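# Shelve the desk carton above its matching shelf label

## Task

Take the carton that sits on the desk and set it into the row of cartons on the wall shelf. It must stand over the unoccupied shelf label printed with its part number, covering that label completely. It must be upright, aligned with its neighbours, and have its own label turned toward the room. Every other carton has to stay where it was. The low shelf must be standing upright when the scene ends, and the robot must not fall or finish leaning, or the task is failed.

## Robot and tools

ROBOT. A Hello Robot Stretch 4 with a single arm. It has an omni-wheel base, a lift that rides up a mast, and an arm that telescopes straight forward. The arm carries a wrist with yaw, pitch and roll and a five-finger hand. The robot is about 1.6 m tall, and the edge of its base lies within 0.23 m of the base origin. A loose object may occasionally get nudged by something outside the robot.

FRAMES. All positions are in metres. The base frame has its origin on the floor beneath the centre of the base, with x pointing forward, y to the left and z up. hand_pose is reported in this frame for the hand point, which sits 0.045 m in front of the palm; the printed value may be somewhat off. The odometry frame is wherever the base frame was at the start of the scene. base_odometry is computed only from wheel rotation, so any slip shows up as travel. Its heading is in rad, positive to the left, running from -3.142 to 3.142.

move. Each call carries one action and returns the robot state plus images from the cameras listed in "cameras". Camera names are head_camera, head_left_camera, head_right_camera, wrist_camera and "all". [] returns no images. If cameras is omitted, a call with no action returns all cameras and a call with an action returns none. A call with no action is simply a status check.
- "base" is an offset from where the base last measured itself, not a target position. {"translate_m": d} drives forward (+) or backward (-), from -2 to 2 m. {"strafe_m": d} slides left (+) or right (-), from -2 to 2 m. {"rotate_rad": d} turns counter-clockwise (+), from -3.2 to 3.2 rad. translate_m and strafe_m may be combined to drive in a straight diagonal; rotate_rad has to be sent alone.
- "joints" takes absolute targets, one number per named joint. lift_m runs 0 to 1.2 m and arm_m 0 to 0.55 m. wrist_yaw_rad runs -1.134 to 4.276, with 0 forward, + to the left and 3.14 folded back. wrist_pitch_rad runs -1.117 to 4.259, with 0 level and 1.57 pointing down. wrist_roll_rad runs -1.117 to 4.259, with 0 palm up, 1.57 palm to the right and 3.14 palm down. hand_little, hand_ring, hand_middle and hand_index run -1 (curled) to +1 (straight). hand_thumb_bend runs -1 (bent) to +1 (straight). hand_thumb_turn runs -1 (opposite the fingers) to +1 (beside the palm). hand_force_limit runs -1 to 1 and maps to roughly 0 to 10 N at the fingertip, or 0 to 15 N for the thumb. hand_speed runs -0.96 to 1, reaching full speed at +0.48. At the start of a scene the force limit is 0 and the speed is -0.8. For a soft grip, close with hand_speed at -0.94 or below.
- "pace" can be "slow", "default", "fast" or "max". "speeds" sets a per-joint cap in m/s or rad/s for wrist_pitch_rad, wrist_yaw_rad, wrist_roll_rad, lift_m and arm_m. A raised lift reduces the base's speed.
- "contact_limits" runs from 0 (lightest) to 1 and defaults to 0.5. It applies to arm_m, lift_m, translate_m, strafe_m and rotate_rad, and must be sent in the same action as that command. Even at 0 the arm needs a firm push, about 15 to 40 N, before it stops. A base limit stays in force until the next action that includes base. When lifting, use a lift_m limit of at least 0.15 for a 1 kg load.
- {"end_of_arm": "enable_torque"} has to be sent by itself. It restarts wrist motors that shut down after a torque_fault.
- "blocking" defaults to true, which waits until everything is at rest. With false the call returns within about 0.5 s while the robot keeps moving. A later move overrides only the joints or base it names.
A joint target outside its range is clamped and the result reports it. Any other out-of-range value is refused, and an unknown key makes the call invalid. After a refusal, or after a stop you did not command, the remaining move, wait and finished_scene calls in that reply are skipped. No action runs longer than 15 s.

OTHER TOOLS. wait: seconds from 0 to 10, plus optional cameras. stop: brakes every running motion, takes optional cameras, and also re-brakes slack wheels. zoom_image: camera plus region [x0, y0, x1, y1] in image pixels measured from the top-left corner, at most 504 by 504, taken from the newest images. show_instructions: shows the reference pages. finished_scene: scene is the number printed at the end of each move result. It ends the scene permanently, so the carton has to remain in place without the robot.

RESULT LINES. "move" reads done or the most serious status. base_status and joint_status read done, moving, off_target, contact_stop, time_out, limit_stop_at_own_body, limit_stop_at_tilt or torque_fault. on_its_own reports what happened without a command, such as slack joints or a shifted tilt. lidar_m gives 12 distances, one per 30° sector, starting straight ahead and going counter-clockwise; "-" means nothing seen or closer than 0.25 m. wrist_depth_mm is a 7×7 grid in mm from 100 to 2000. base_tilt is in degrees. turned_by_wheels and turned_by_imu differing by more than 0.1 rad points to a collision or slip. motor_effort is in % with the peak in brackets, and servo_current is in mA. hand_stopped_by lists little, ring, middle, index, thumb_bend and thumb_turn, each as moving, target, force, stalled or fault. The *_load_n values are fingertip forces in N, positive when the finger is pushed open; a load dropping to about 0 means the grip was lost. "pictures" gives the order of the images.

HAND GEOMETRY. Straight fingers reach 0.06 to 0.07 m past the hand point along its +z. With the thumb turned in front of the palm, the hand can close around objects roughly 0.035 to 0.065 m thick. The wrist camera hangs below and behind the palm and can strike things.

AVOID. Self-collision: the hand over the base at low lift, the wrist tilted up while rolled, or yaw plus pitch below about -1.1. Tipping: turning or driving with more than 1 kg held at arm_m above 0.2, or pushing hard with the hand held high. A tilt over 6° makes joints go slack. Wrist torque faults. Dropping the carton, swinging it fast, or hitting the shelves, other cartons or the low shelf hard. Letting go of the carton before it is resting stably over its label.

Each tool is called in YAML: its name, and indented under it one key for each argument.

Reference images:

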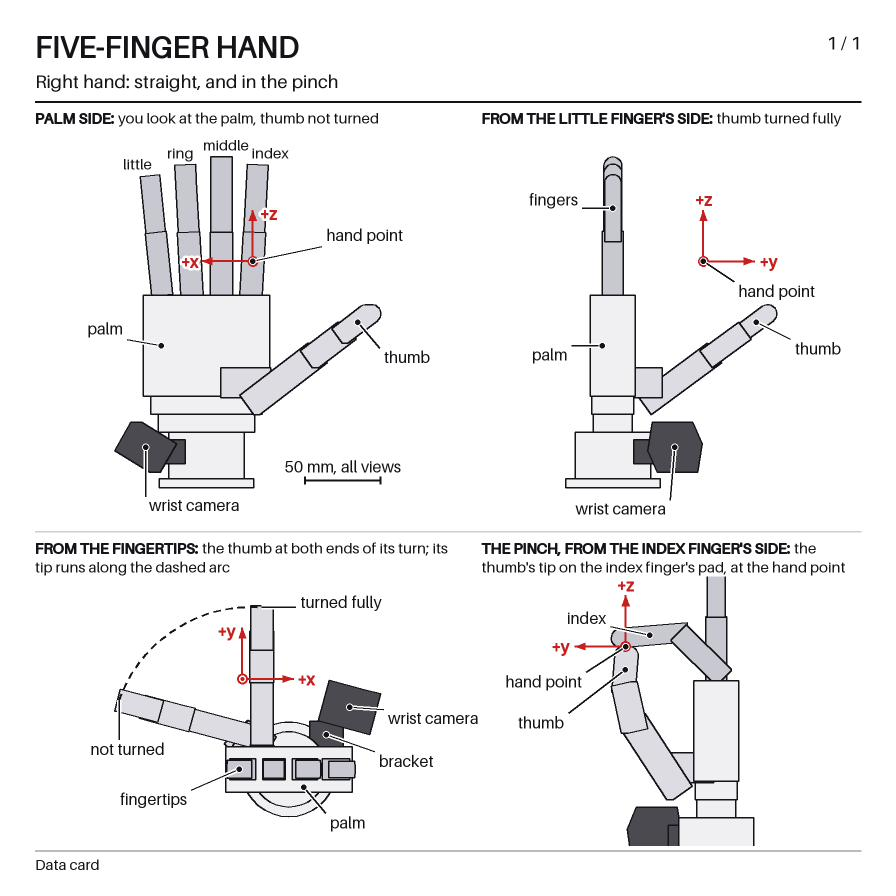

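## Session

move:
  cameras: ["all"]

Scene clock: 0.00 s.
base_odometry: x=+0.000 y=+0.000 heading=+0.000
turned_by_wheels: +0.000
turned_by_imu: +0.000
base_tilt: forward=-1.4 right=+0.7
lidar_m: 2.77 2.07 2.01 2.14 2.72 2.64 3.51 2.22 2.09 2.59 2.48 2.38
base_status: not commanded
joint_positions: lift_m=+0.284 arm_m=+0.000 wrist_yaw_rad=+3.076 wrist_pitch_rad=+0.004 wrist_roll_rad=+0.000 hand_little=+1.000 hand_ring=+1.000 hand_middle=+1.000 hand_index=+1.000 hand_thumb_turn=+1.000 hand_thumb_bend=+1.000 hand_force_limit=+0.000 hand_speed=-0.800
joint_status: not commanded
measured_speeds: all 0
hand_stopped_by: target,target,target,target,target,target
little_load_n: 0.0
ring_load_n: 0.0
middle_load_n: 0.0
index_load_n: -0.5
thumb_bend_load_n: 0.0
thumb_turn_load_n: 0.0
motor_effort: lift_m=+21 arm_m=-5 wheel_0=-1 wheel_1=+0 wheel_2=+0
servo_current: wrist_yaw_rad=26 wrist_pitch_rad=39 wrist_roll_rad=39
hand_pose: x=-0.0420 y=+0.1326 z=+0.5215 quat_wxyz=(-0.482, -0.484, +0.517, +0.515) (m; base frame)
wrist_depth_mm: 141 141 - - - - - / - 141 - - - - - / - 142 204 - - - - / - 143 252 - - - - / 145 - - - - - - / 234 - 1863 123 - - - / 226 1336 - - - - -
pictures: head_camera, head_left_camera, head_right_camera, wrist_camera
camera_calibration:
wrist_camera: T_world_to_cam=[[-0.00881193, 0.987162, -0.15948, -0.0182258], [0.049939, -0.158853, -0.986038, 0.516795], [-0.998713, -0.0166532, -0.0478981, 0.137915], [0, 0, 0, 1]] pos_world=[0.111769, 0.102383, 0.513279]

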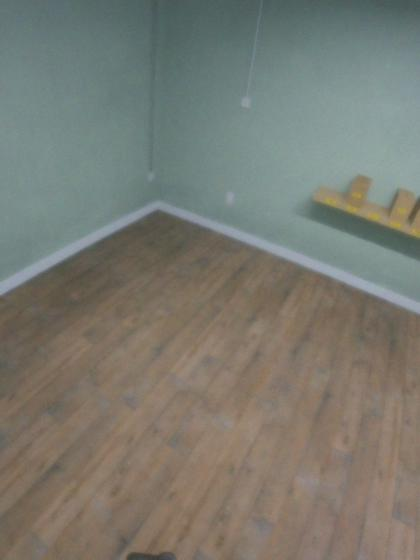

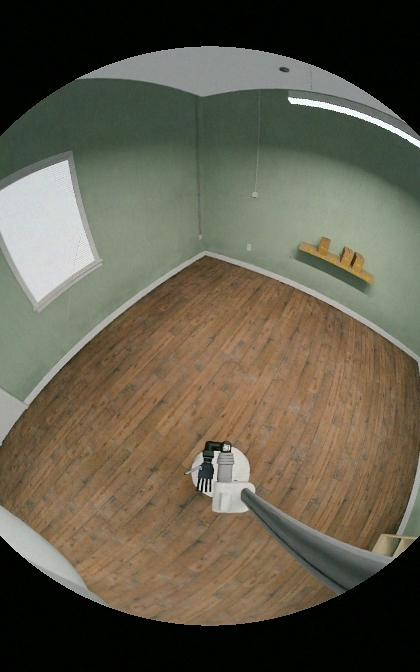

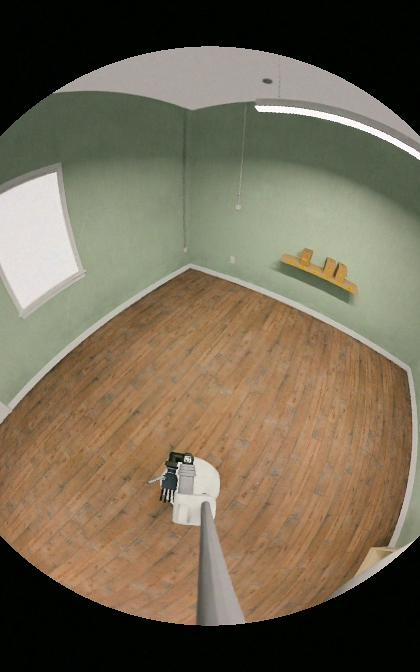

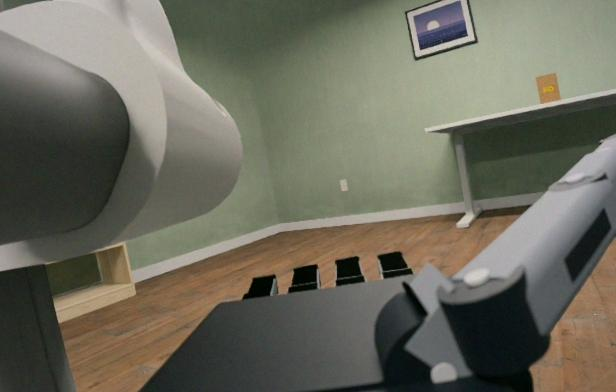

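move:
  base: {"rotate_rad": 2.56}
  joints: {"lift_m": 1.1}
  cameras: ["all"]

Scene clock: 14.17 s.
move: done
base_odometry: x=+0.000 y=+0.000 heading=+2.559
turned_by_wheels: +2.559
turned_by_imu: +2.530
base_tilt: forward=-1.1 right=+0.6
lidar_m: 2.62 3.49 2.20 2.11 2.56 2.82 2.62 2.71 2.13 2.00 2.11 2.76
base_status: done
joint_positions: lift_m=+1.100 arm_m=+0.001 wrist_yaw_rad=+3.076 wrist_pitch_rad=+0.004 wrist_roll_rad=+0.000 hand_little=+1.000 hand_ring=+1.000 hand_middle=+1.000 hand_index=+1.000 hand_thumb_turn=+1.000 hand_thumb_bend=+1.000 hand_force_limit=+0.000 hand_speed=-0.800
joint_status: all done
measured_speeds: all 0
hand_stopped_by: target,target,target,target,target,target
little_load_n: -0.5
ring_load_n: 0.0
middle_load_n: 0.0
index_load_n: 0.0
thumb_bend_load_n: 0.0
thumb_turn_load_n: 0.0
motor_effort: lift_m=+24(31) arm_m=-5(5) wheel_0=-5(13) wheel_1=-5(13) wheel_2=-4(11)
servo_current: wrist_yaw_rad=59(78) wrist_pitch_rad=26(59) wrist_roll_rad=26(72)
hand_pose: x=-0.0420 y=+0.1326 z=+1.3373 quat_wxyz=(-0.482, -0.484, +0.517, +0.515) (m; base frame)
wrist_depth_mm: 141 152 - - - - - / 113 142 - - - - - / - 142 216 - - - - / 123 144 249 - - - - / 145 - - - - - - / 236 - - 123 - - - / 221 - - - - - -
pictures: head_camera, head_left_camera, head_right_camera, wrist_camera
camera_calibration:
wrist_camera: T_world_to_cam=[[-0.00881193, 0.987162, -0.15948, 0.111878], [0.049939, -0.158853, -0.986038, 1.32121], [-0.998713, -0.0166532, -0.0478981, 0.17699], [0, 0, 0, 1]] pos_world=[0.111769, 0.102383, 1.32908]

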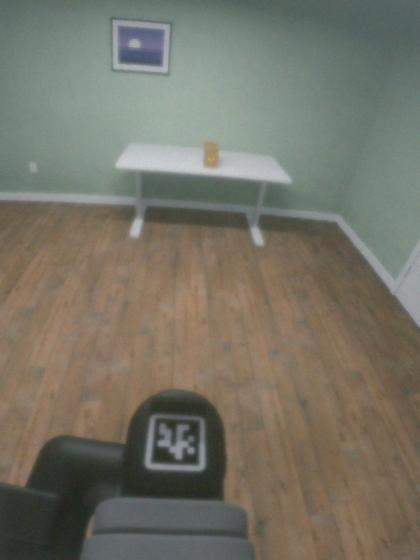

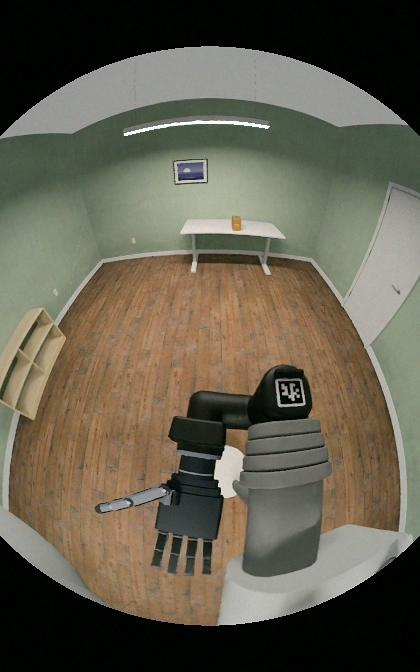

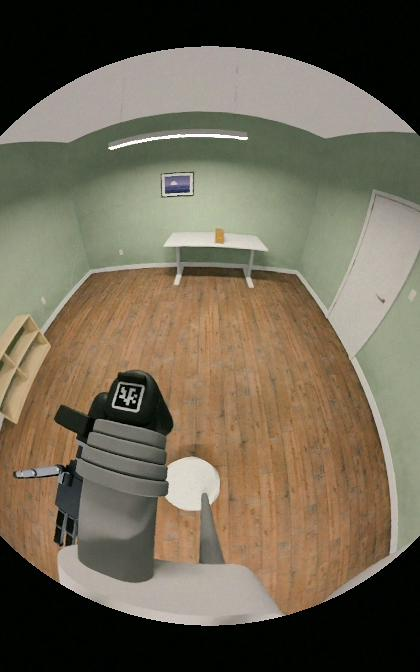

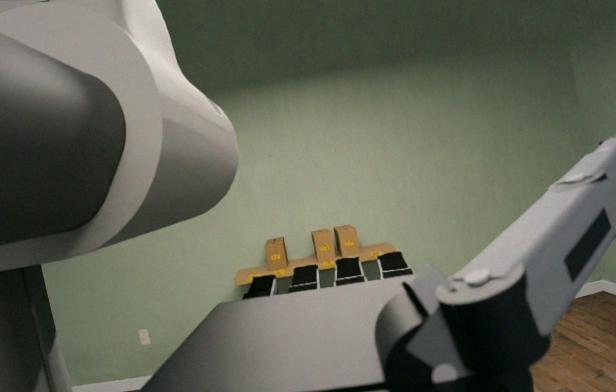

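move:
  base: {"translate_m": 1.64, "strafe_m": -0.12}
  joints: {"wrist_yaw_rad": 0.0}
  pace: "fast"

move:
  joints: {"wrist_pitch_rad": 1.57, "wrist_roll_rad": 3.14, "lift_m": 1.15}
  cameras: ["all"]

Scene clock: 27.13 s.
move: done
base_odometry: x=-1.304 y=+1.002 heading=+2.559
turned_by_wheels: +0.001
turned_by_imu: -0.001
base_tilt: forward=-1.1 right=+0.8
lidar_m: 1.00 1.03 2.43 2.31 2.36 3.63 - 2.78 1.96 1.81 1.85 1.04
base_status: done
joint_positions: lift_m=+1.100 arm_m=+0.001 wrist_yaw_rad=+0.002 wrist_pitch_rad=+0.004 wrist_roll_rad=+0.000 hand_little=+1.000 hand_ring=+1.000 hand_middle=+1.000 hand_index=+1.000 hand_thumb_turn=+1.000 hand_thumb_bend=+1.000 hand_force_limit=+0.000 hand_speed=-0.800
joint_status: all done
measured_speeds: all 0
hand_stopped_by: target,target,target,target,target,target
little_load_n: 0.0
ring_load_n: 0.0
middle_load_n: 0.0
index_load_n: 0.0
thumb_bend_load_n: 0.0
thumb_turn_load_n: 0.0
motor_effort: lift_m=+24(24) arm_m=-5(5) wheel_0=+4(15) wheel_1=+6(12) wheel_2=-3(13)
servo_current: wrist_yaw_rad=26(189) wrist_pitch_rad=13(59) wrist_roll_rad=52(65)
hand_pose: x=+0.3934 y=-0.1177 z=+1.3373 quat_wxyz=(+0.498, +0.500, +0.502, +0.500) (m; base frame)
wrist_depth_mm: - - - - - - - / - 1618 1618 - - - - / - 1618 1618 - - - - / - 1661 - - - - - / - - - - - - - / - - 126 123 - - - / - - - - - - -
pictures: none

Scene clock: 29.50 s.
move: done
base_odometry: x=-1.304 y=+1.002 heading=+2.559
turned_by_wheels: +0.000
turned_by_imu: +0.000
base_tilt: forward=-1.1 right=+0.7
lidar_m: 0.99 1.03 2.44 2.33 2.35 3.64 - 2.80 1.94 1.80 1.86 1.06
base_status: not commanded
joint_positions: lift_m=+1.150 arm_m=+0.001 wrist_yaw_rad=+0.002 wrist_pitch_rad=+1.567 wrist_roll_rad=+3.138 hand_little=+1.000 hand_ring=+1.000 hand_middle=+1.000 hand_index=+1.000 hand_thumb_turn=+1.000 hand_thumb_bend=+1.000 hand_force_limit=+0.000 hand_speed=-0.800
joint_status: all done
measured_speeds: all 0
hand_stopped_by: target,target,target,target,target,target
little_load_n: 0.0
ring_load_n: 0.0
middle_load_n: 0.0
index_load_n: 0.0
thumb_bend_load_n: 0.0
thumb_turn_load_n: 0.0
motor_effort: lift_m=+24(30) arm_m=-5(5) wheel_0=+4(4) wheel_1=+6(6) wheel_2=-3(3)
servo_current: wrist_yaw_rad=46(65) wrist_pitch_rad=20(78) wrist_roll_rad=46(117)
hand_pose: x=+0.1120 y=-0.0570 z=+1.1063 quat_wxyz=(-0.001, +0.709, -0.705, +0.001) (m; base frame)
wrist_depth_mm: 1308 1281 1255 1229 1229 1182 1182 / 1308 1308 1281 1025 1025 1205 1182 / 1366 1308 1281 1042 1025 1229 1229 / 1336 1366 1308 1281 1255 1229 - / 1336 1336 1308 1281 1281 1255 - / 1366 1336 1308 123 - - - / 1430 1366 - - - - -
pictures: head_camera, head_left_camera, head_right_camera, wrist_camera
camera_calibration:
wrist_camera: T_world_to_cam=[[0.153504, 0.985375, -0.0739785, 0.15066], [0.986975, -0.149246, 0.0600419, -0.206091], [0.0481228, -0.0822317, -0.995451, 1.24383], [0, 0, 0, 1]] pos_world=[0.120423, -0.0769327, 1.26169]

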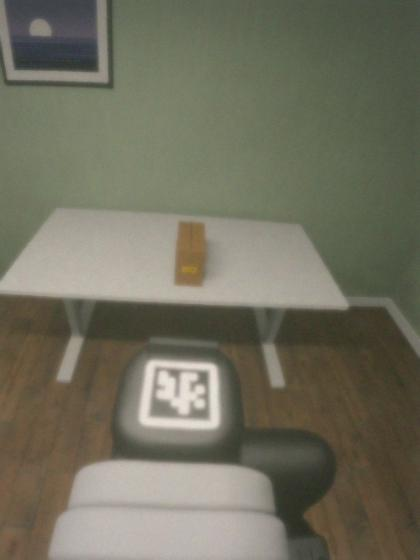

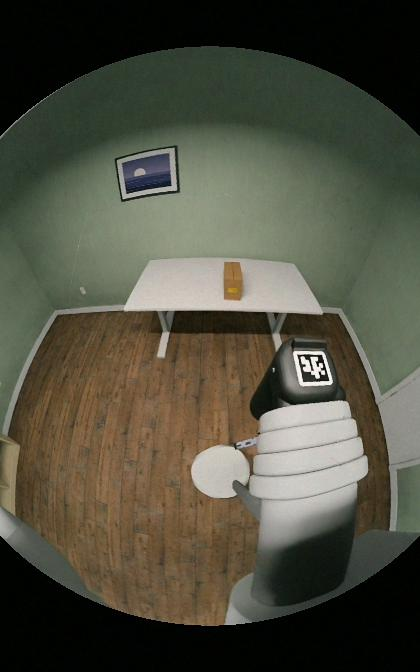

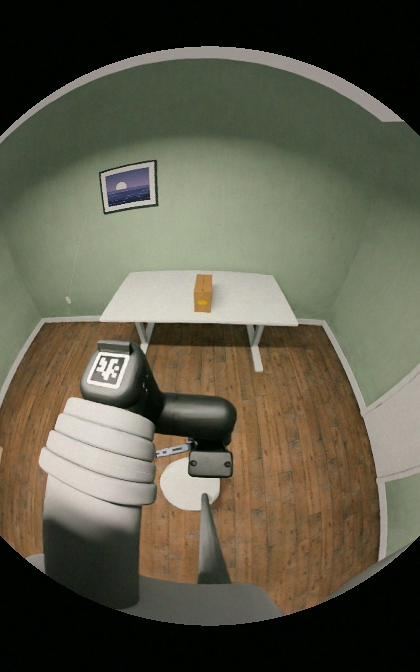

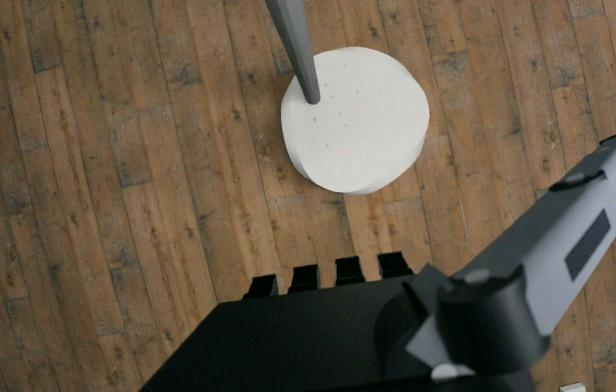

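zoom_image:
  camera: "head_camera"
  region: [160, 210, 230, 300]

zoom_image:
  camera: "head_left_camera"
  region: [200, 250, 270, 310]

move:
  base: {"rotate_rad": 0.017}

Scaled by 5.600 from the camera's 420x560 image, which has a finer 600x800 frame.

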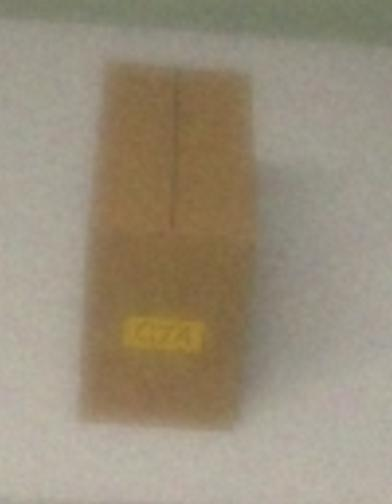

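Scaled by 7.200 from the camera's 420x672 image, which has a finer 600x960 frame.

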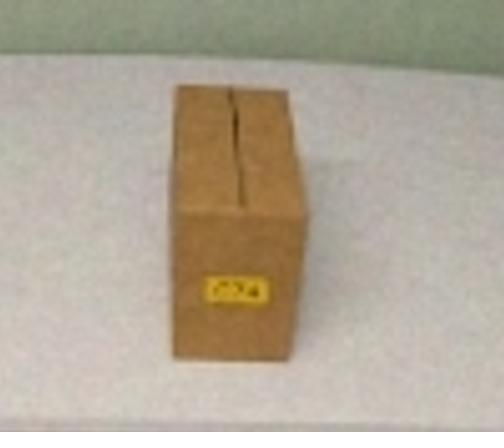

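Scene clock: 33.37 s.
move: done
base_odometry: x=-1.304 y=+1.002 heading=+2.575
turned_by_wheels: +0.016
turned_by_imu: +0.016
base_tilt: forward=-1.0 right=+0.7
lidar_m: 0.99 1.04 2.46 2.33 2.36 3.70 - 2.73 1.94 1.80 1.87 1.04
base_status: done
joint_positions: lift_m=+1.150 arm_m=+0.001 wrist_yaw_rad=+0.002 wrist_pitch_rad=+1.567 wrist_roll_rad=+3.138 hand_little=+1.000 hand_ring=+1.000 hand_middle=+1.000 hand_index=+1.000 hand_thumb_turn=+1.000 hand_thumb_bend=+1.000 hand_force_limit=+0.000 hand_speed=-0.800
joint_status: not commanded
measured_speeds: all 0
hand_stopped_by: target,target,target,target,target,target
little_load_n: 0.0
ring_load_n: 0.0
middle_load_n: 0.0
index_load_n: 0.0
thumb_bend_load_n: 0.0
thumb_turn_load_n: 0.0
motor_effort: lift_m=+24(25) arm_m=-5(5) wheel_0=-4(8) wheel_1=-7(7) wheel_2=-4(7)
servo_current: wrist_yaw_rad=46(65) wrist_pitch_rad=20(46) wrist_roll_rad=39(59)
hand_pose: x=+0.1120 y=-0.0570 z=+1.1063 quat_wxyz=(-0.001, +0.709, -0.705, +0.001) (m; base frame)
wrist_depth_mm: 1281 1281 1255 1229 1229 1205 1182 / 1308 1281 1255 1025 1008 1182 1205 / 1336 1308 1281 1060 1042 1229 1229 / 1308 1308 1308 1281 1255 1229 - / 1336 1308 1281 1281 1281 1255 - / 1366 1366 1336 123 - - - / 1366 1366 - - - - -
pictures: none

move:
  base: {"translate_m": 0.70, "strafe_m": 0.02}
  joints: {"arm_m": 0.1}
  cameras: ["all"]

Scene clock: 41.80 s.
move: done
base_odometry: x=-1.905 y=+1.360 heading=+2.576
turned_by_wheels: +0.001
turned_by_imu: +0.000
base_tilt: forward=-1.0 right=+0.7
lidar_m: 0.31 0.32 0.43 2.69 2.55 3.21 - 2.75 1.91 1.81 0.46 0.32
base_status: done
joint_positions: lift_m=+1.150 arm_m=+0.100 wrist_yaw_rad=+0.002 wrist_pitch_rad=+1.568 wrist_roll_rad=+3.138 hand_little=+1.000 hand_ring=+1.000 hand_middle=+1.000 hand_index=+1.000 hand_thumb_turn=+1.000 hand_thumb_bend=+1.000 hand_force_limit=+0.000 hand_speed=-0.800
joint_status: all done
measured_speeds: all 0
hand_stopped_by: target,target,target,target,target,target
little_load_n: 0.0
ring_load_n: 0.0
middle_load_n: 0.0
index_load_n: 0.0
thumb_bend_load_n: 0.0
thumb_turn_load_n: 0.0
motor_effort: lift_m=+23(24) arm_m=+7(10) wheel_0=+3(15) wheel_1=+6(12) wheel_2=-2(13)
servo_current: wrist_yaw_rad=39(65) wrist_pitch_rad=26(52) wrist_roll_rad=33(65)
hand_pose: x=+0.2111 y=-0.0569 z=+1.1064 quat_wxyz=(-0.001, +0.709, -0.705, +0.001) (m; base frame)
wrist_depth_mm: 1281 1255 1255 1025 1025 1182 1205 / 1308 1308 1281 1025 1042 1205 1205 / 1336 1281 1308 1255 1229 1229 1205 / 1336 1308 1281 1308 1281 1255 - / 1366 1366 1308 1281 204 - - / - - 126 123 - - - / - - - - - - -
pictures: head_camera, head_left_camera, head_right_camera, wrist_camera
camera_calibration:
wrist_camera: T_world_to_cam=[[0.153756, 0.98533, -0.0740486, 0.135471], [0.986966, -0.149543, 0.0594642, -0.303295], [0.0475185, -0.0822264, -0.99548, 1.23933], [0, 0, 0, 1]] pos_world=[0.219622, -0.0769335, 1.26179]

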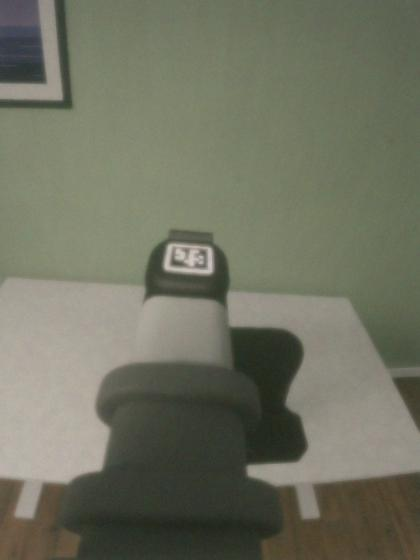

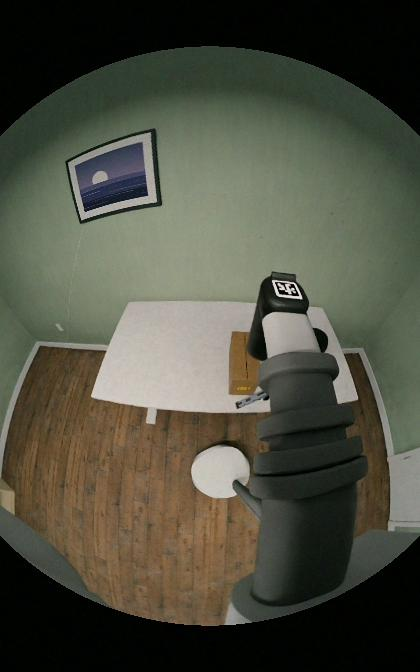

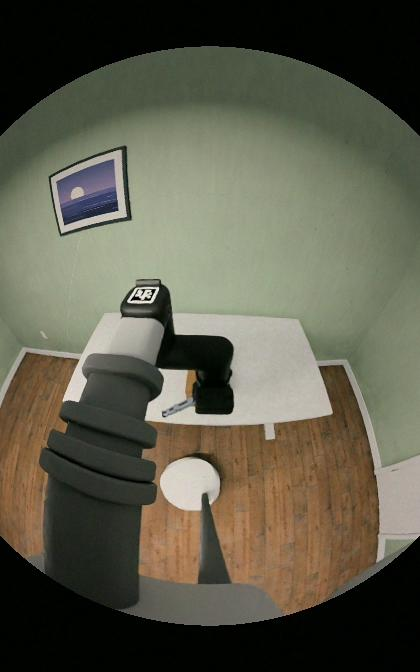

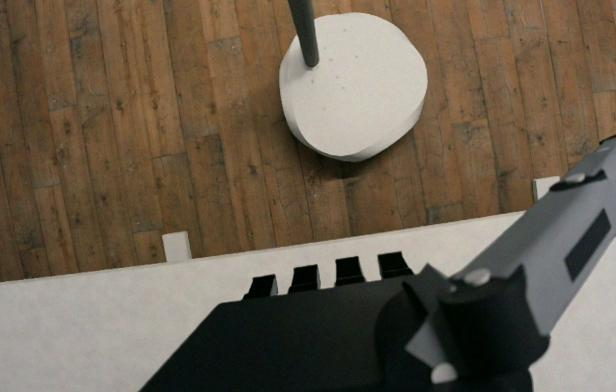

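move:
  joints: {"arm_m": 0.5}
  cameras: ["head_left_camera", "head_right_camera", "wrist_camera"]

Scene clock: 48.83 s.
move: done
base_odometry: x=-1.905 y=+1.360 heading=+2.576
turned_by_wheels: +0.000
turned_by_imu: +0.000
base_tilt: forward=-1.3 right=+0.7
lidar_m: 0.30 0.33 0.44 2.70 2.52 3.23 - 2.73 1.92 1.82 0.47 0.33
base_status: not commanded
joint_positions: lift_m=+1.150 arm_m=+0.500 wrist_yaw_rad=+0.002 wrist_pitch_rad=+1.568 wrist_roll_rad=+3.138 hand_little=+1.000 hand_ring=+1.000 hand_middle=+1.000 hand_index=+1.000 hand_thumb_turn=+1.000 hand_thumb_bend=+1.000 hand_force_limit=+0.000 hand_speed=-0.800
joint_status: all done
measured_speeds: all 0
hand_stopped_by: target,target,target,target,target,target
little_load_n: 0.0
ring_load_n: 0.0
middle_load_n: 0.0
index_load_n: 0.0
thumb_bend_load_n: 0.0
thumb_turn_load_n: 0.0
motor_effort: lift_m=+24(24) arm_m=+7(9) wheel_0=+3(4) wheel_1=+6(6) wheel_2=-2(2)
servo_current: wrist_yaw_rad=39(65) wrist_pitch_rad=26(52) wrist_roll_rad=46(65)
hand_pose: x=+0.6111 y=-0.0569 z=+1.1064 quat_wxyz=(-0.001, +0.709, -0.705, +0.001) (m; base frame)
wrist_depth_mm: - - - 349 345 - - / - - - 353 349 - - / - - - 357 353 - - / - - - 359 355 - - / - - - - - - - / - - 127 123 - - - / - - - - - - -
pictures: head_left_camera, head_right_camera, wrist_camera
camera_calibration:
wrist_camera: T_world_to_cam=[[0.153756, 0.98533, -0.0740486, 0.0739682], [0.986966, -0.149543, 0.0594642, -0.698081], [0.0475185, -0.0822264, -0.99548, 1.22032], [0, 0, 0, 1]] pos_world=[0.619622, -0.0769335, 1.26179]

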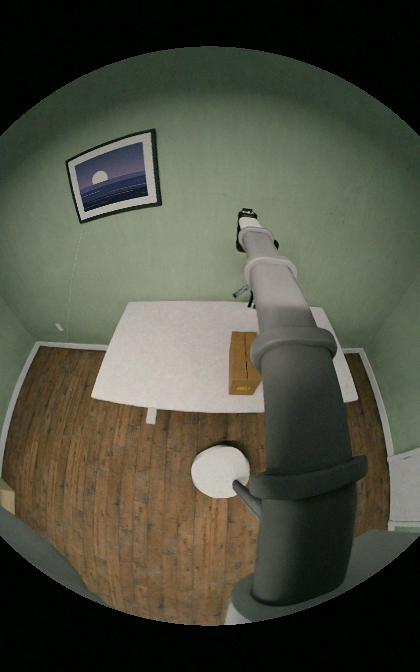

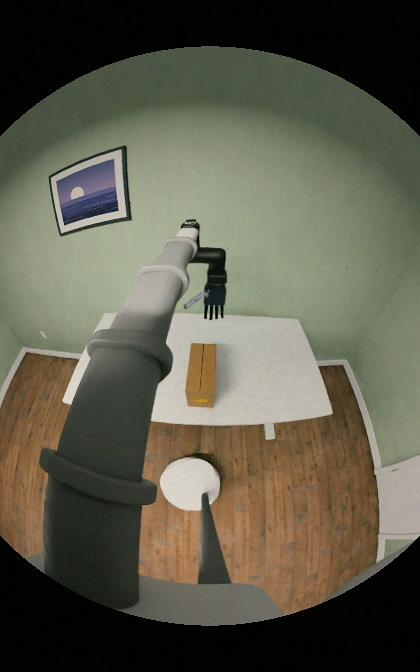

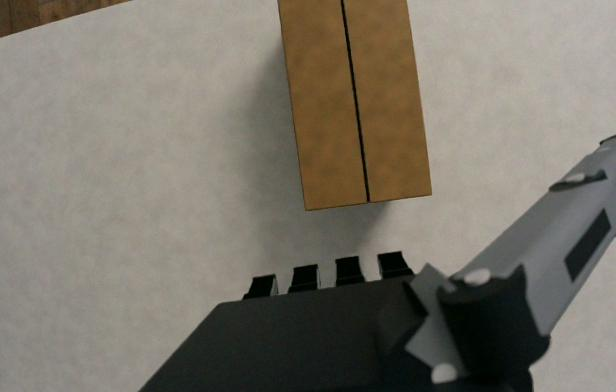

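move:
  base: {"strafe_m": 0.035}
  joints: {"arm_m": 0.54}

move:
  joints: {"lift_m": 0.935}
  cameras: ["head_right_camera", "wrist_camera"]

Scene clock: 58.70 s.
move: done
base_odometry: x=-1.924 y=+1.331 heading=+2.576
turned_by_wheels: +0.000
turned_by_imu: +0.000
base_tilt: forward=-1.3 right=+0.6
lidar_m: 0.30 0.32 0.43 2.67 2.48 3.20 - 2.80 1.94 1.85 0.47 0.34
base_status: done
joint_positions: lift_m=+1.150 arm_m=+0.540 wrist_yaw_rad=+0.002 wrist_pitch_rad=+1.568 wrist_roll_rad=+3.138 hand_little=+1.000 hand_ring=+1.000 hand_middle=+1.000 hand_index=+1.000 hand_thumb_turn=+1.000 hand_thumb_bend=+1.000 hand_force_limit=+0.000 hand_speed=-0.800
joint_status: all done
measured_speeds: all 0
hand_stopped_by: target,target,target,target,target,target
little_load_n: 0.0
ring_load_n: 0.0
middle_load_n: 0.0
index_load_n: 0.0
thumb_bend_load_n: -0.5
thumb_turn_load_n: 0.0
motor_effort: lift_m=+24(24) arm_m=+7(9) wheel_0=-1(13) wheel_1=+6(14) wheel_2=+0(2)
servo_current: wrist_yaw_rad=52(65) wrist_pitch_rad=26(52) wrist_roll_rad=39(59)
hand_pose: x=+0.6511 y=-0.0569 z=+1.1064 quat_wxyz=(-0.001, +0.709, -0.705, +0.001) (m; base frame)
wrist_depth_mm: - - - 349 - - - / - - - 353 351 - - / - - - 357 355 - - / - - - - - - - / - - - - - - - / - - 127 123 - - - / - - - - - - -
pictures: none

Scene clock: 60.67 s.
move: done
base_odometry: x=-1.924 y=+1.331 heading=+2.576
turned_by_wheels: +0.000
turned_by_imu: +0.000
base_tilt: forward=-1.2 right=+0.8
lidar_m: 0.30 0.32 0.44 2.66 2.50 3.19 - 2.79 1.95 1.86 0.46 0.34
base_status: not commanded
joint_positions: lift_m=+0.935 arm_m=+0.540 wrist_yaw_rad=+0.002 wrist_pitch_rad=+1.568 wrist_roll_rad=+3.138 hand_little=+1.000 hand_ring=+1.000 hand_middle=+1.000 hand_index=+1.000 hand_thumb_turn=+1.000 hand_thumb_bend=+1.000 hand_force_limit=+0.000 hand_speed=-0.800
joint_status: all done
measured_speeds: all 0
hand_stopped_by: target,target,target,target,target,target
little_load_n: 0.0
ring_load_n: -0.5
middle_load_n: 0.0
index_load_n: 0.0
thumb_bend_load_n: 0.0
thumb_turn_load_n: 0.0
motor_effort: lift_m=+18(23) arm_m=+7(7) wheel_0=-1(1) wheel_1=+6(6) wheel_2=+0(0)
servo_current: wrist_yaw_rad=65(65) wrist_pitch_rad=26(52) wrist_roll_rad=59(59)
hand_pose: x=+0.6511 y=-0.0569 z=+0.8918 quat_wxyz=(-0.001, +0.709, -0.705, +0.001) (m; base frame)
wrist_depth_mm: - - 142 140 138 - - / - 145 144 141 139 - - / - - 145 143 141 139 - / - - - - - - - / - - - - - - - / - - 126 123 - - - / - - - - - - -
pictures: head_right_camera, wrist_camera
camera_calibration:
wrist_camera: T_world_to_cam=[[0.153756, 0.98533, -0.0740486, 0.0519271], [0.986966, -0.149543, 0.0594642, -0.724799], [0.0475185, -0.0822264, -0.99548, 1.00479], [0, 0, 0, 1]] pos_world=[0.659622, -0.0769335, 1.04719]

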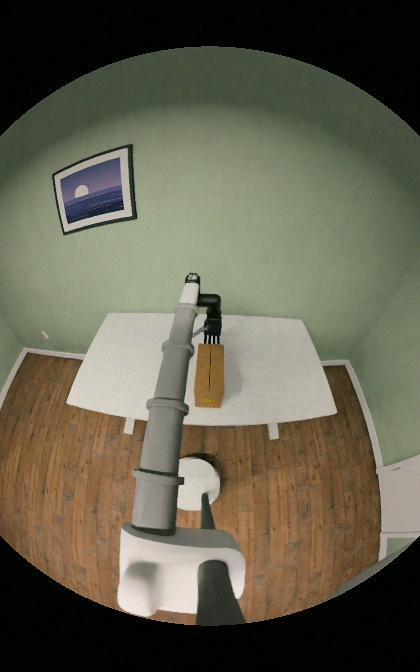

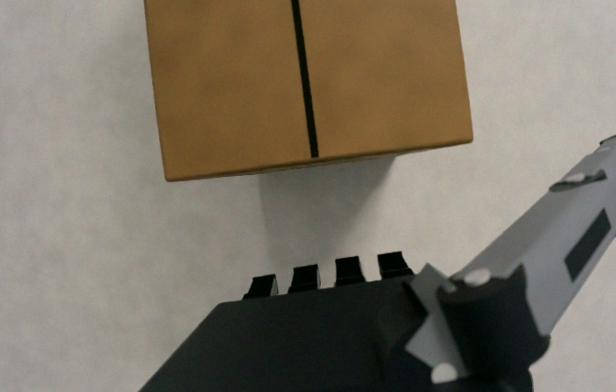

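move:
  joints: {"arm_m": 0.30}
  speeds: {"arm_m": 0.07}

move:
  joints: {"arm_m": 0.32}
  speeds: {"arm_m": 0.1}

move:
  joints: {"lift_m": 1.15}

move:
  joints: {"arm_m": 0.2}
  cameras: ["head_left_camera", "head_right_camera", "wrist_camera"]

Scene clock: 67.53 s.
move: done
base_odometry: x=-1.924 y=+1.331 heading=+2.576
turned_by_wheels: +0.000
turned_by_imu: +0.000
base_tilt: forward=-1.0 right=+0.6
lidar_m: 0.25 0.32 0.44 2.67 2.52 3.19 - 2.78 1.96 1.86 0.45 0.25
base_status: not commanded
joint_positions: lift_m=+0.935 arm_m=+0.300 wrist_yaw_rad=+0.002 wrist_pitch_rad=+1.568 wrist_roll_rad=+3.138 hand_little=+1.000 hand_ring=+1.000 hand_middle=+1.000 hand_index=+1.000 hand_thumb_turn=+1.000 hand_thumb_bend=+1.000 hand_force_limit=+0.000 hand_speed=-0.800
joint_status: all done
measured_speeds: all 0
hand_stopped_by: target,target,target,target,target,target
little_load_n: 0.0
ring_load_n: 0.0
middle_load_n: 0.0
index_load_n: 0.0
thumb_bend_load_n: 0.0
thumb_turn_load_n: 0.0
motor_effort: lift_m=+18(19) arm_m=-8(10) wheel_0=-1(1) wheel_1=+6(6) wheel_2=+0(0)
servo_current: wrist_yaw_rad=39(72) wrist_pitch_rad=33(52) wrist_roll_rad=52(65)
hand_pose: x=+0.4116 y=-0.0569 z=+0.8918 quat_wxyz=(-0.001, +0.709, -0.705, +0.001) (m; base frame)
wrist_depth_mm: 1078 1042 142 140 139 - - / 1078 147 144 142 139 - - / - 147 145 143 141 - - / - - 147 144 143 141 - / - - 148 146 144 - - / - - 150 124 - - - / - - - - - - -
pictures: none

Scene clock: 68.27 s.
move: done
base_odometry: x=-1.924 y=+1.331 heading=+2.576
turned_by_wheels: +0.000
turned_by_imu: +0.000
base_tilt: forward=-1.3 right=+0.7
lidar_m: 0.25 0.34 0.45 2.67 2.51 3.20 - 2.78 1.93 1.85 0.48 0.25
base_status: not commanded
joint_positions: lift_m=+0.935 arm_m=+0.320 wrist_yaw_rad=+0.002 wrist_pitch_rad=+1.568 wrist_roll_rad=+3.138 hand_little=+1.000 hand_ring=+1.000 hand_middle=+1.000 hand_index=+1.000 hand_thumb_turn=+1.000 hand_thumb_bend=+1.000 hand_force_limit=+0.000 hand_speed=-0.800
joint_status: all done
measured_speeds: all 0
hand_stopped_by: target,target,target,target,target,target
little_load_n: 0.0
ring_load_n: 0.0
middle_load_n: 0.0
index_load_n: 0.0
thumb_bend_load_n: 0.0
thumb_turn_load_n: 0.0
motor_effort: lift_m=+18(19) arm_m=+7(10) wheel_0=-1(1) wheel_1=+6(6) wheel_2=+0(0)
servo_current: wrist_yaw_rad=52(59) wrist_pitch_rad=13(39) wrist_roll_rad=46(65)
hand_pose: x=+0.4311 y=-0.0569 z=+0.8918 quat_wxyz=(-0.001, +0.709, -0.705, +0.001) (m; base frame)
wrist_depth_mm: 1078 1060 143 141 139 - - / 1078 146 144 142 140 - - / - 147 146 144 141 - - / - - 147 145 143 141 - / - - 149 147 145 - - / - - 126 123 - - - / - - - - - - -
pictures: none

Scene clock: 70.23 s.
move: done
base_odometry: x=-1.924 y=+1.331 heading=+2.576
turned_by_wheels: +0.000
turned_by_imu: +0.000
base_tilt: forward=-1.1 right=+0.8
lidar_m: 0.25 0.31 0.44 2.66 2.49 3.20 - 2.79 1.95 1.84 0.46 0.25
base_status: not commanded
joint_positions: lift_m=+1.150 arm_m=+0.320 wrist_yaw_rad=+0.002 wrist_pitch_rad=+1.568 wrist_roll_rad=+3.138 hand_little=+1.000 hand_ring=+1.000 hand_middle=+1.000 hand_index=+1.000 hand_thumb_turn=+1.000 hand_thumb_bend=+1.000 hand_force_limit=+0.000 hand_speed=-0.800
joint_status: all done
measured_speeds: all 0
hand_stopped_by: target,target,target,target,target,target
little_load_n: 0.0
ring_load_n: 0.0
middle_load_n: 0.0
index_load_n: 0.0
thumb_bend_load_n: 0.0
thumb_turn_load_n: 0.0
motor_effort: lift_m=+24(29) arm_m=+7(7) wheel_0=-1(1) wheel_1=+6(6) wheel_2=+0(0)
servo_current: wrist_yaw_rad=59(65) wrist_pitch_rad=33(59) wrist_roll_rad=52(59)
hand_pose: x=+0.4311 y=-0.0569 z=+1.1064 quat_wxyz=(-0.001, +0.709, -0.705, +0.001) (m; base frame)
wrist_depth_mm: 1281 1281 1255 351 1008 1205 1182 / 1308 1281 1229 355 351 - - / 1308 - - 359 353 - - / - - - 362 - - - / - - - - - - - / - - 126 123 - - - / - - - - - - -
pictures: none

Scene clock: 71.60 s.
move: done
base_odometry: x=-1.924 y=+1.331 heading=+2.576
turned_by_wheels: +0.000
turned_by_imu: +0.000
base_tilt: forward=-1.1 right=+0.7
lidar_m: 0.25 0.32 0.43 2.66 2.52 3.18 - 2.77 1.94 1.86 0.48 0.25
base_status: not commanded
joint_positions: lift_m=+1.150 arm_m=+0.200 wrist_yaw_rad=+0.002 wrist_pitch_rad=+1.568 wrist_roll_rad=+3.138 hand_little=+1.000 hand_ring=+1.000 hand_middle=+1.000 hand_index=+1.000 hand_thumb_turn=+1.000 hand_thumb_bend=+1.000 hand_force_limit=+0.000 hand_speed=-0.800
joint_status: all done
measured_speeds: all 0
hand_stopped_by: target,target,target,target,target,target
little_load_n: 0.0
ring_load_n: 0.0
middle_load_n: 0.0
index_load_n: 0.0
thumb_bend_load_n: -0.5
thumb_turn_load_n: 0.0
motor_effort: lift_m=+24(24) arm_m=-7(9) wheel_0=-1(1) wheel_1=+6(6) wheel_2=+0(0)
servo_current: wrist_yaw_rad=52(65) wrist_pitch_rad=20(52) wrist_roll_rad=52(59)
hand_pose: x=+0.3116 y=-0.0569 z=+1.1064 quat_wxyz=(-0.001, +0.709, -0.705, +0.001) (m; base frame)
wrist_depth_mm: 1281 1308 1281 1008 1025 1205 1205 / 1336 1281 1281 357 1025 1205 1182 / 1308 1308 1281 357 1229 1229 - / 1336 1336 1308 362 357 - - / - - - 366 357 - - / - - 126 123 - - - / - - - - - - -
pictures: head_left_camera, head_right_camera, wrist_camera
camera_calibration:
wrist_camera: T_world_to_cam=[[0.154064, 0.985282, -0.074046, 0.119914], [0.986922, -0.149857, 0.0593878, -0.402399], [0.0474174, -0.0822272, -0.995485, 1.23459], [0, 0, 0, 1]] pos_world=[0.320121, -0.0769344, 1.26179]

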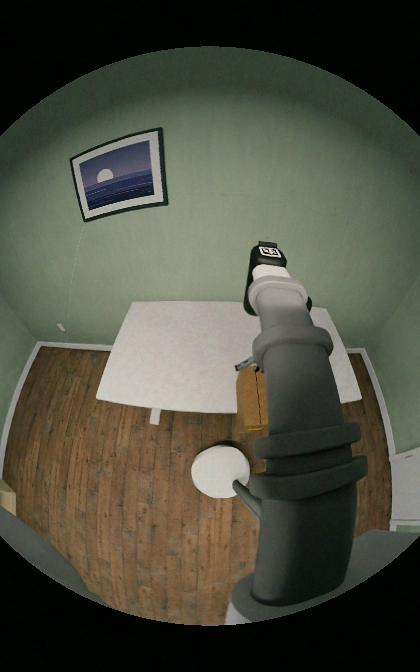

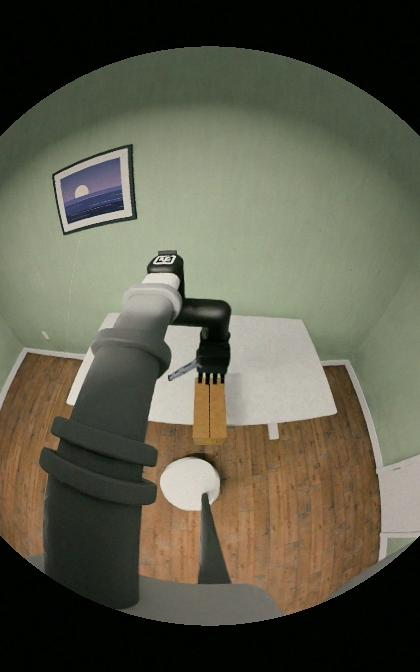

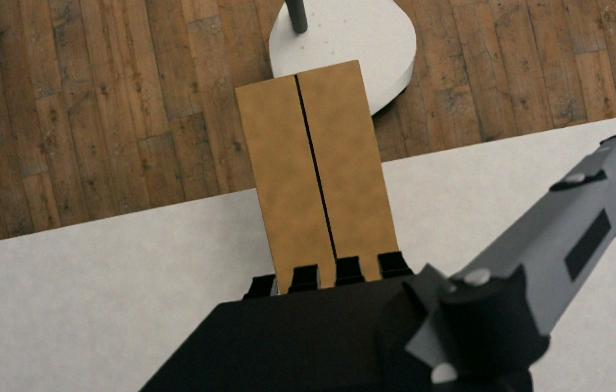

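move:
  joints: {"arm_m": 0.1}
  cameras: ["wrist_camera"]

Scene clock: 101.10 s.
move: done
base_odometry: x=-1.924 y=+1.331 heading=+2.576
turned_by_wheels: +0.000
turned_by_imu: +0.000
base_tilt: forward=-1.2 right=+1.0
lidar_m: 0.25 0.31 0.43 2.66 2.48 3.19 - 2.78 1.95 1.86 0.45 0.25
base_status: not commanded
joint_positions: lift_m=+1.150 arm_m=+0.100 wrist_yaw_rad=+0.002 wrist_pitch_rad=+1.568 wrist_roll_rad=+3.138 hand_little=+1.000 hand_ring=+1.000 hand_middle=+1.000 hand_index=+1.000 hand_thumb_turn=+1.000 hand_thumb_bend=+1.000 hand_force_limit=+0.000 hand_speed=-0.800
joint_status: all done
measured_speeds: all 0
hand_stopped_by: target,target,target,target,target,target
little_load_n: 0.0
ring_load_n: 0.0
middle_load_n: 0.0
index_load_n: 0.0
thumb_bend_load_n: 0.0
thumb_turn_load_n: 0.0
motor_effort: lift_m=+24(24) arm_m=-7(10) wheel_0=+0(1) wheel_1=+6(6) wheel_2=+0(0)
servo_current: wrist_yaw_rad=39(59) wrist_pitch_rad=26(52) wrist_roll_rad=59(59)
hand_pose: x=+0.2116 y=-0.0569 z=+1.1064 quat_wxyz=(-0.001, +0.709, -0.705, +0.001) (m; base frame)
wrist_depth_mm: 1281 1255 1281 1025 1229 1205 1205 / 1308 1308 1255 1042 1025 1229 1182 / 1336 1308 1281 1060 1229 1229 1205 / 1336 1308 1308 364 1255 1229 - / 1366 1366 1308 366 362 - - / - - 127 123 - - - / - - - - - - -
pictures: wrist_camera
camera_calibration:
wrist_camera: T_world_to_cam=[[0.154064, 0.985282, -0.074046, 0.13532], [0.986922, -0.149857, 0.0593878, -0.303707], [0.0474174, -0.0822272, -0.995485, 1.23933], [0, 0, 0, 1]] pos_world=[0.220121, -0.0769344, 1.26179]

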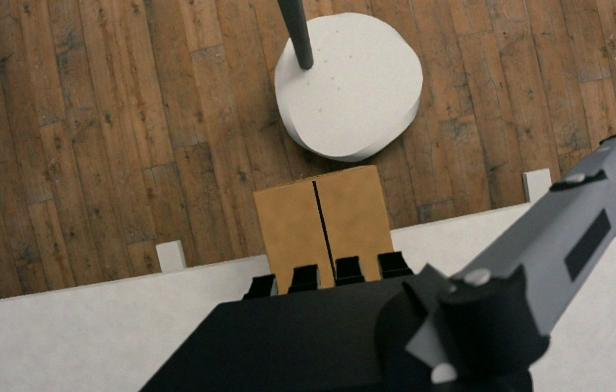

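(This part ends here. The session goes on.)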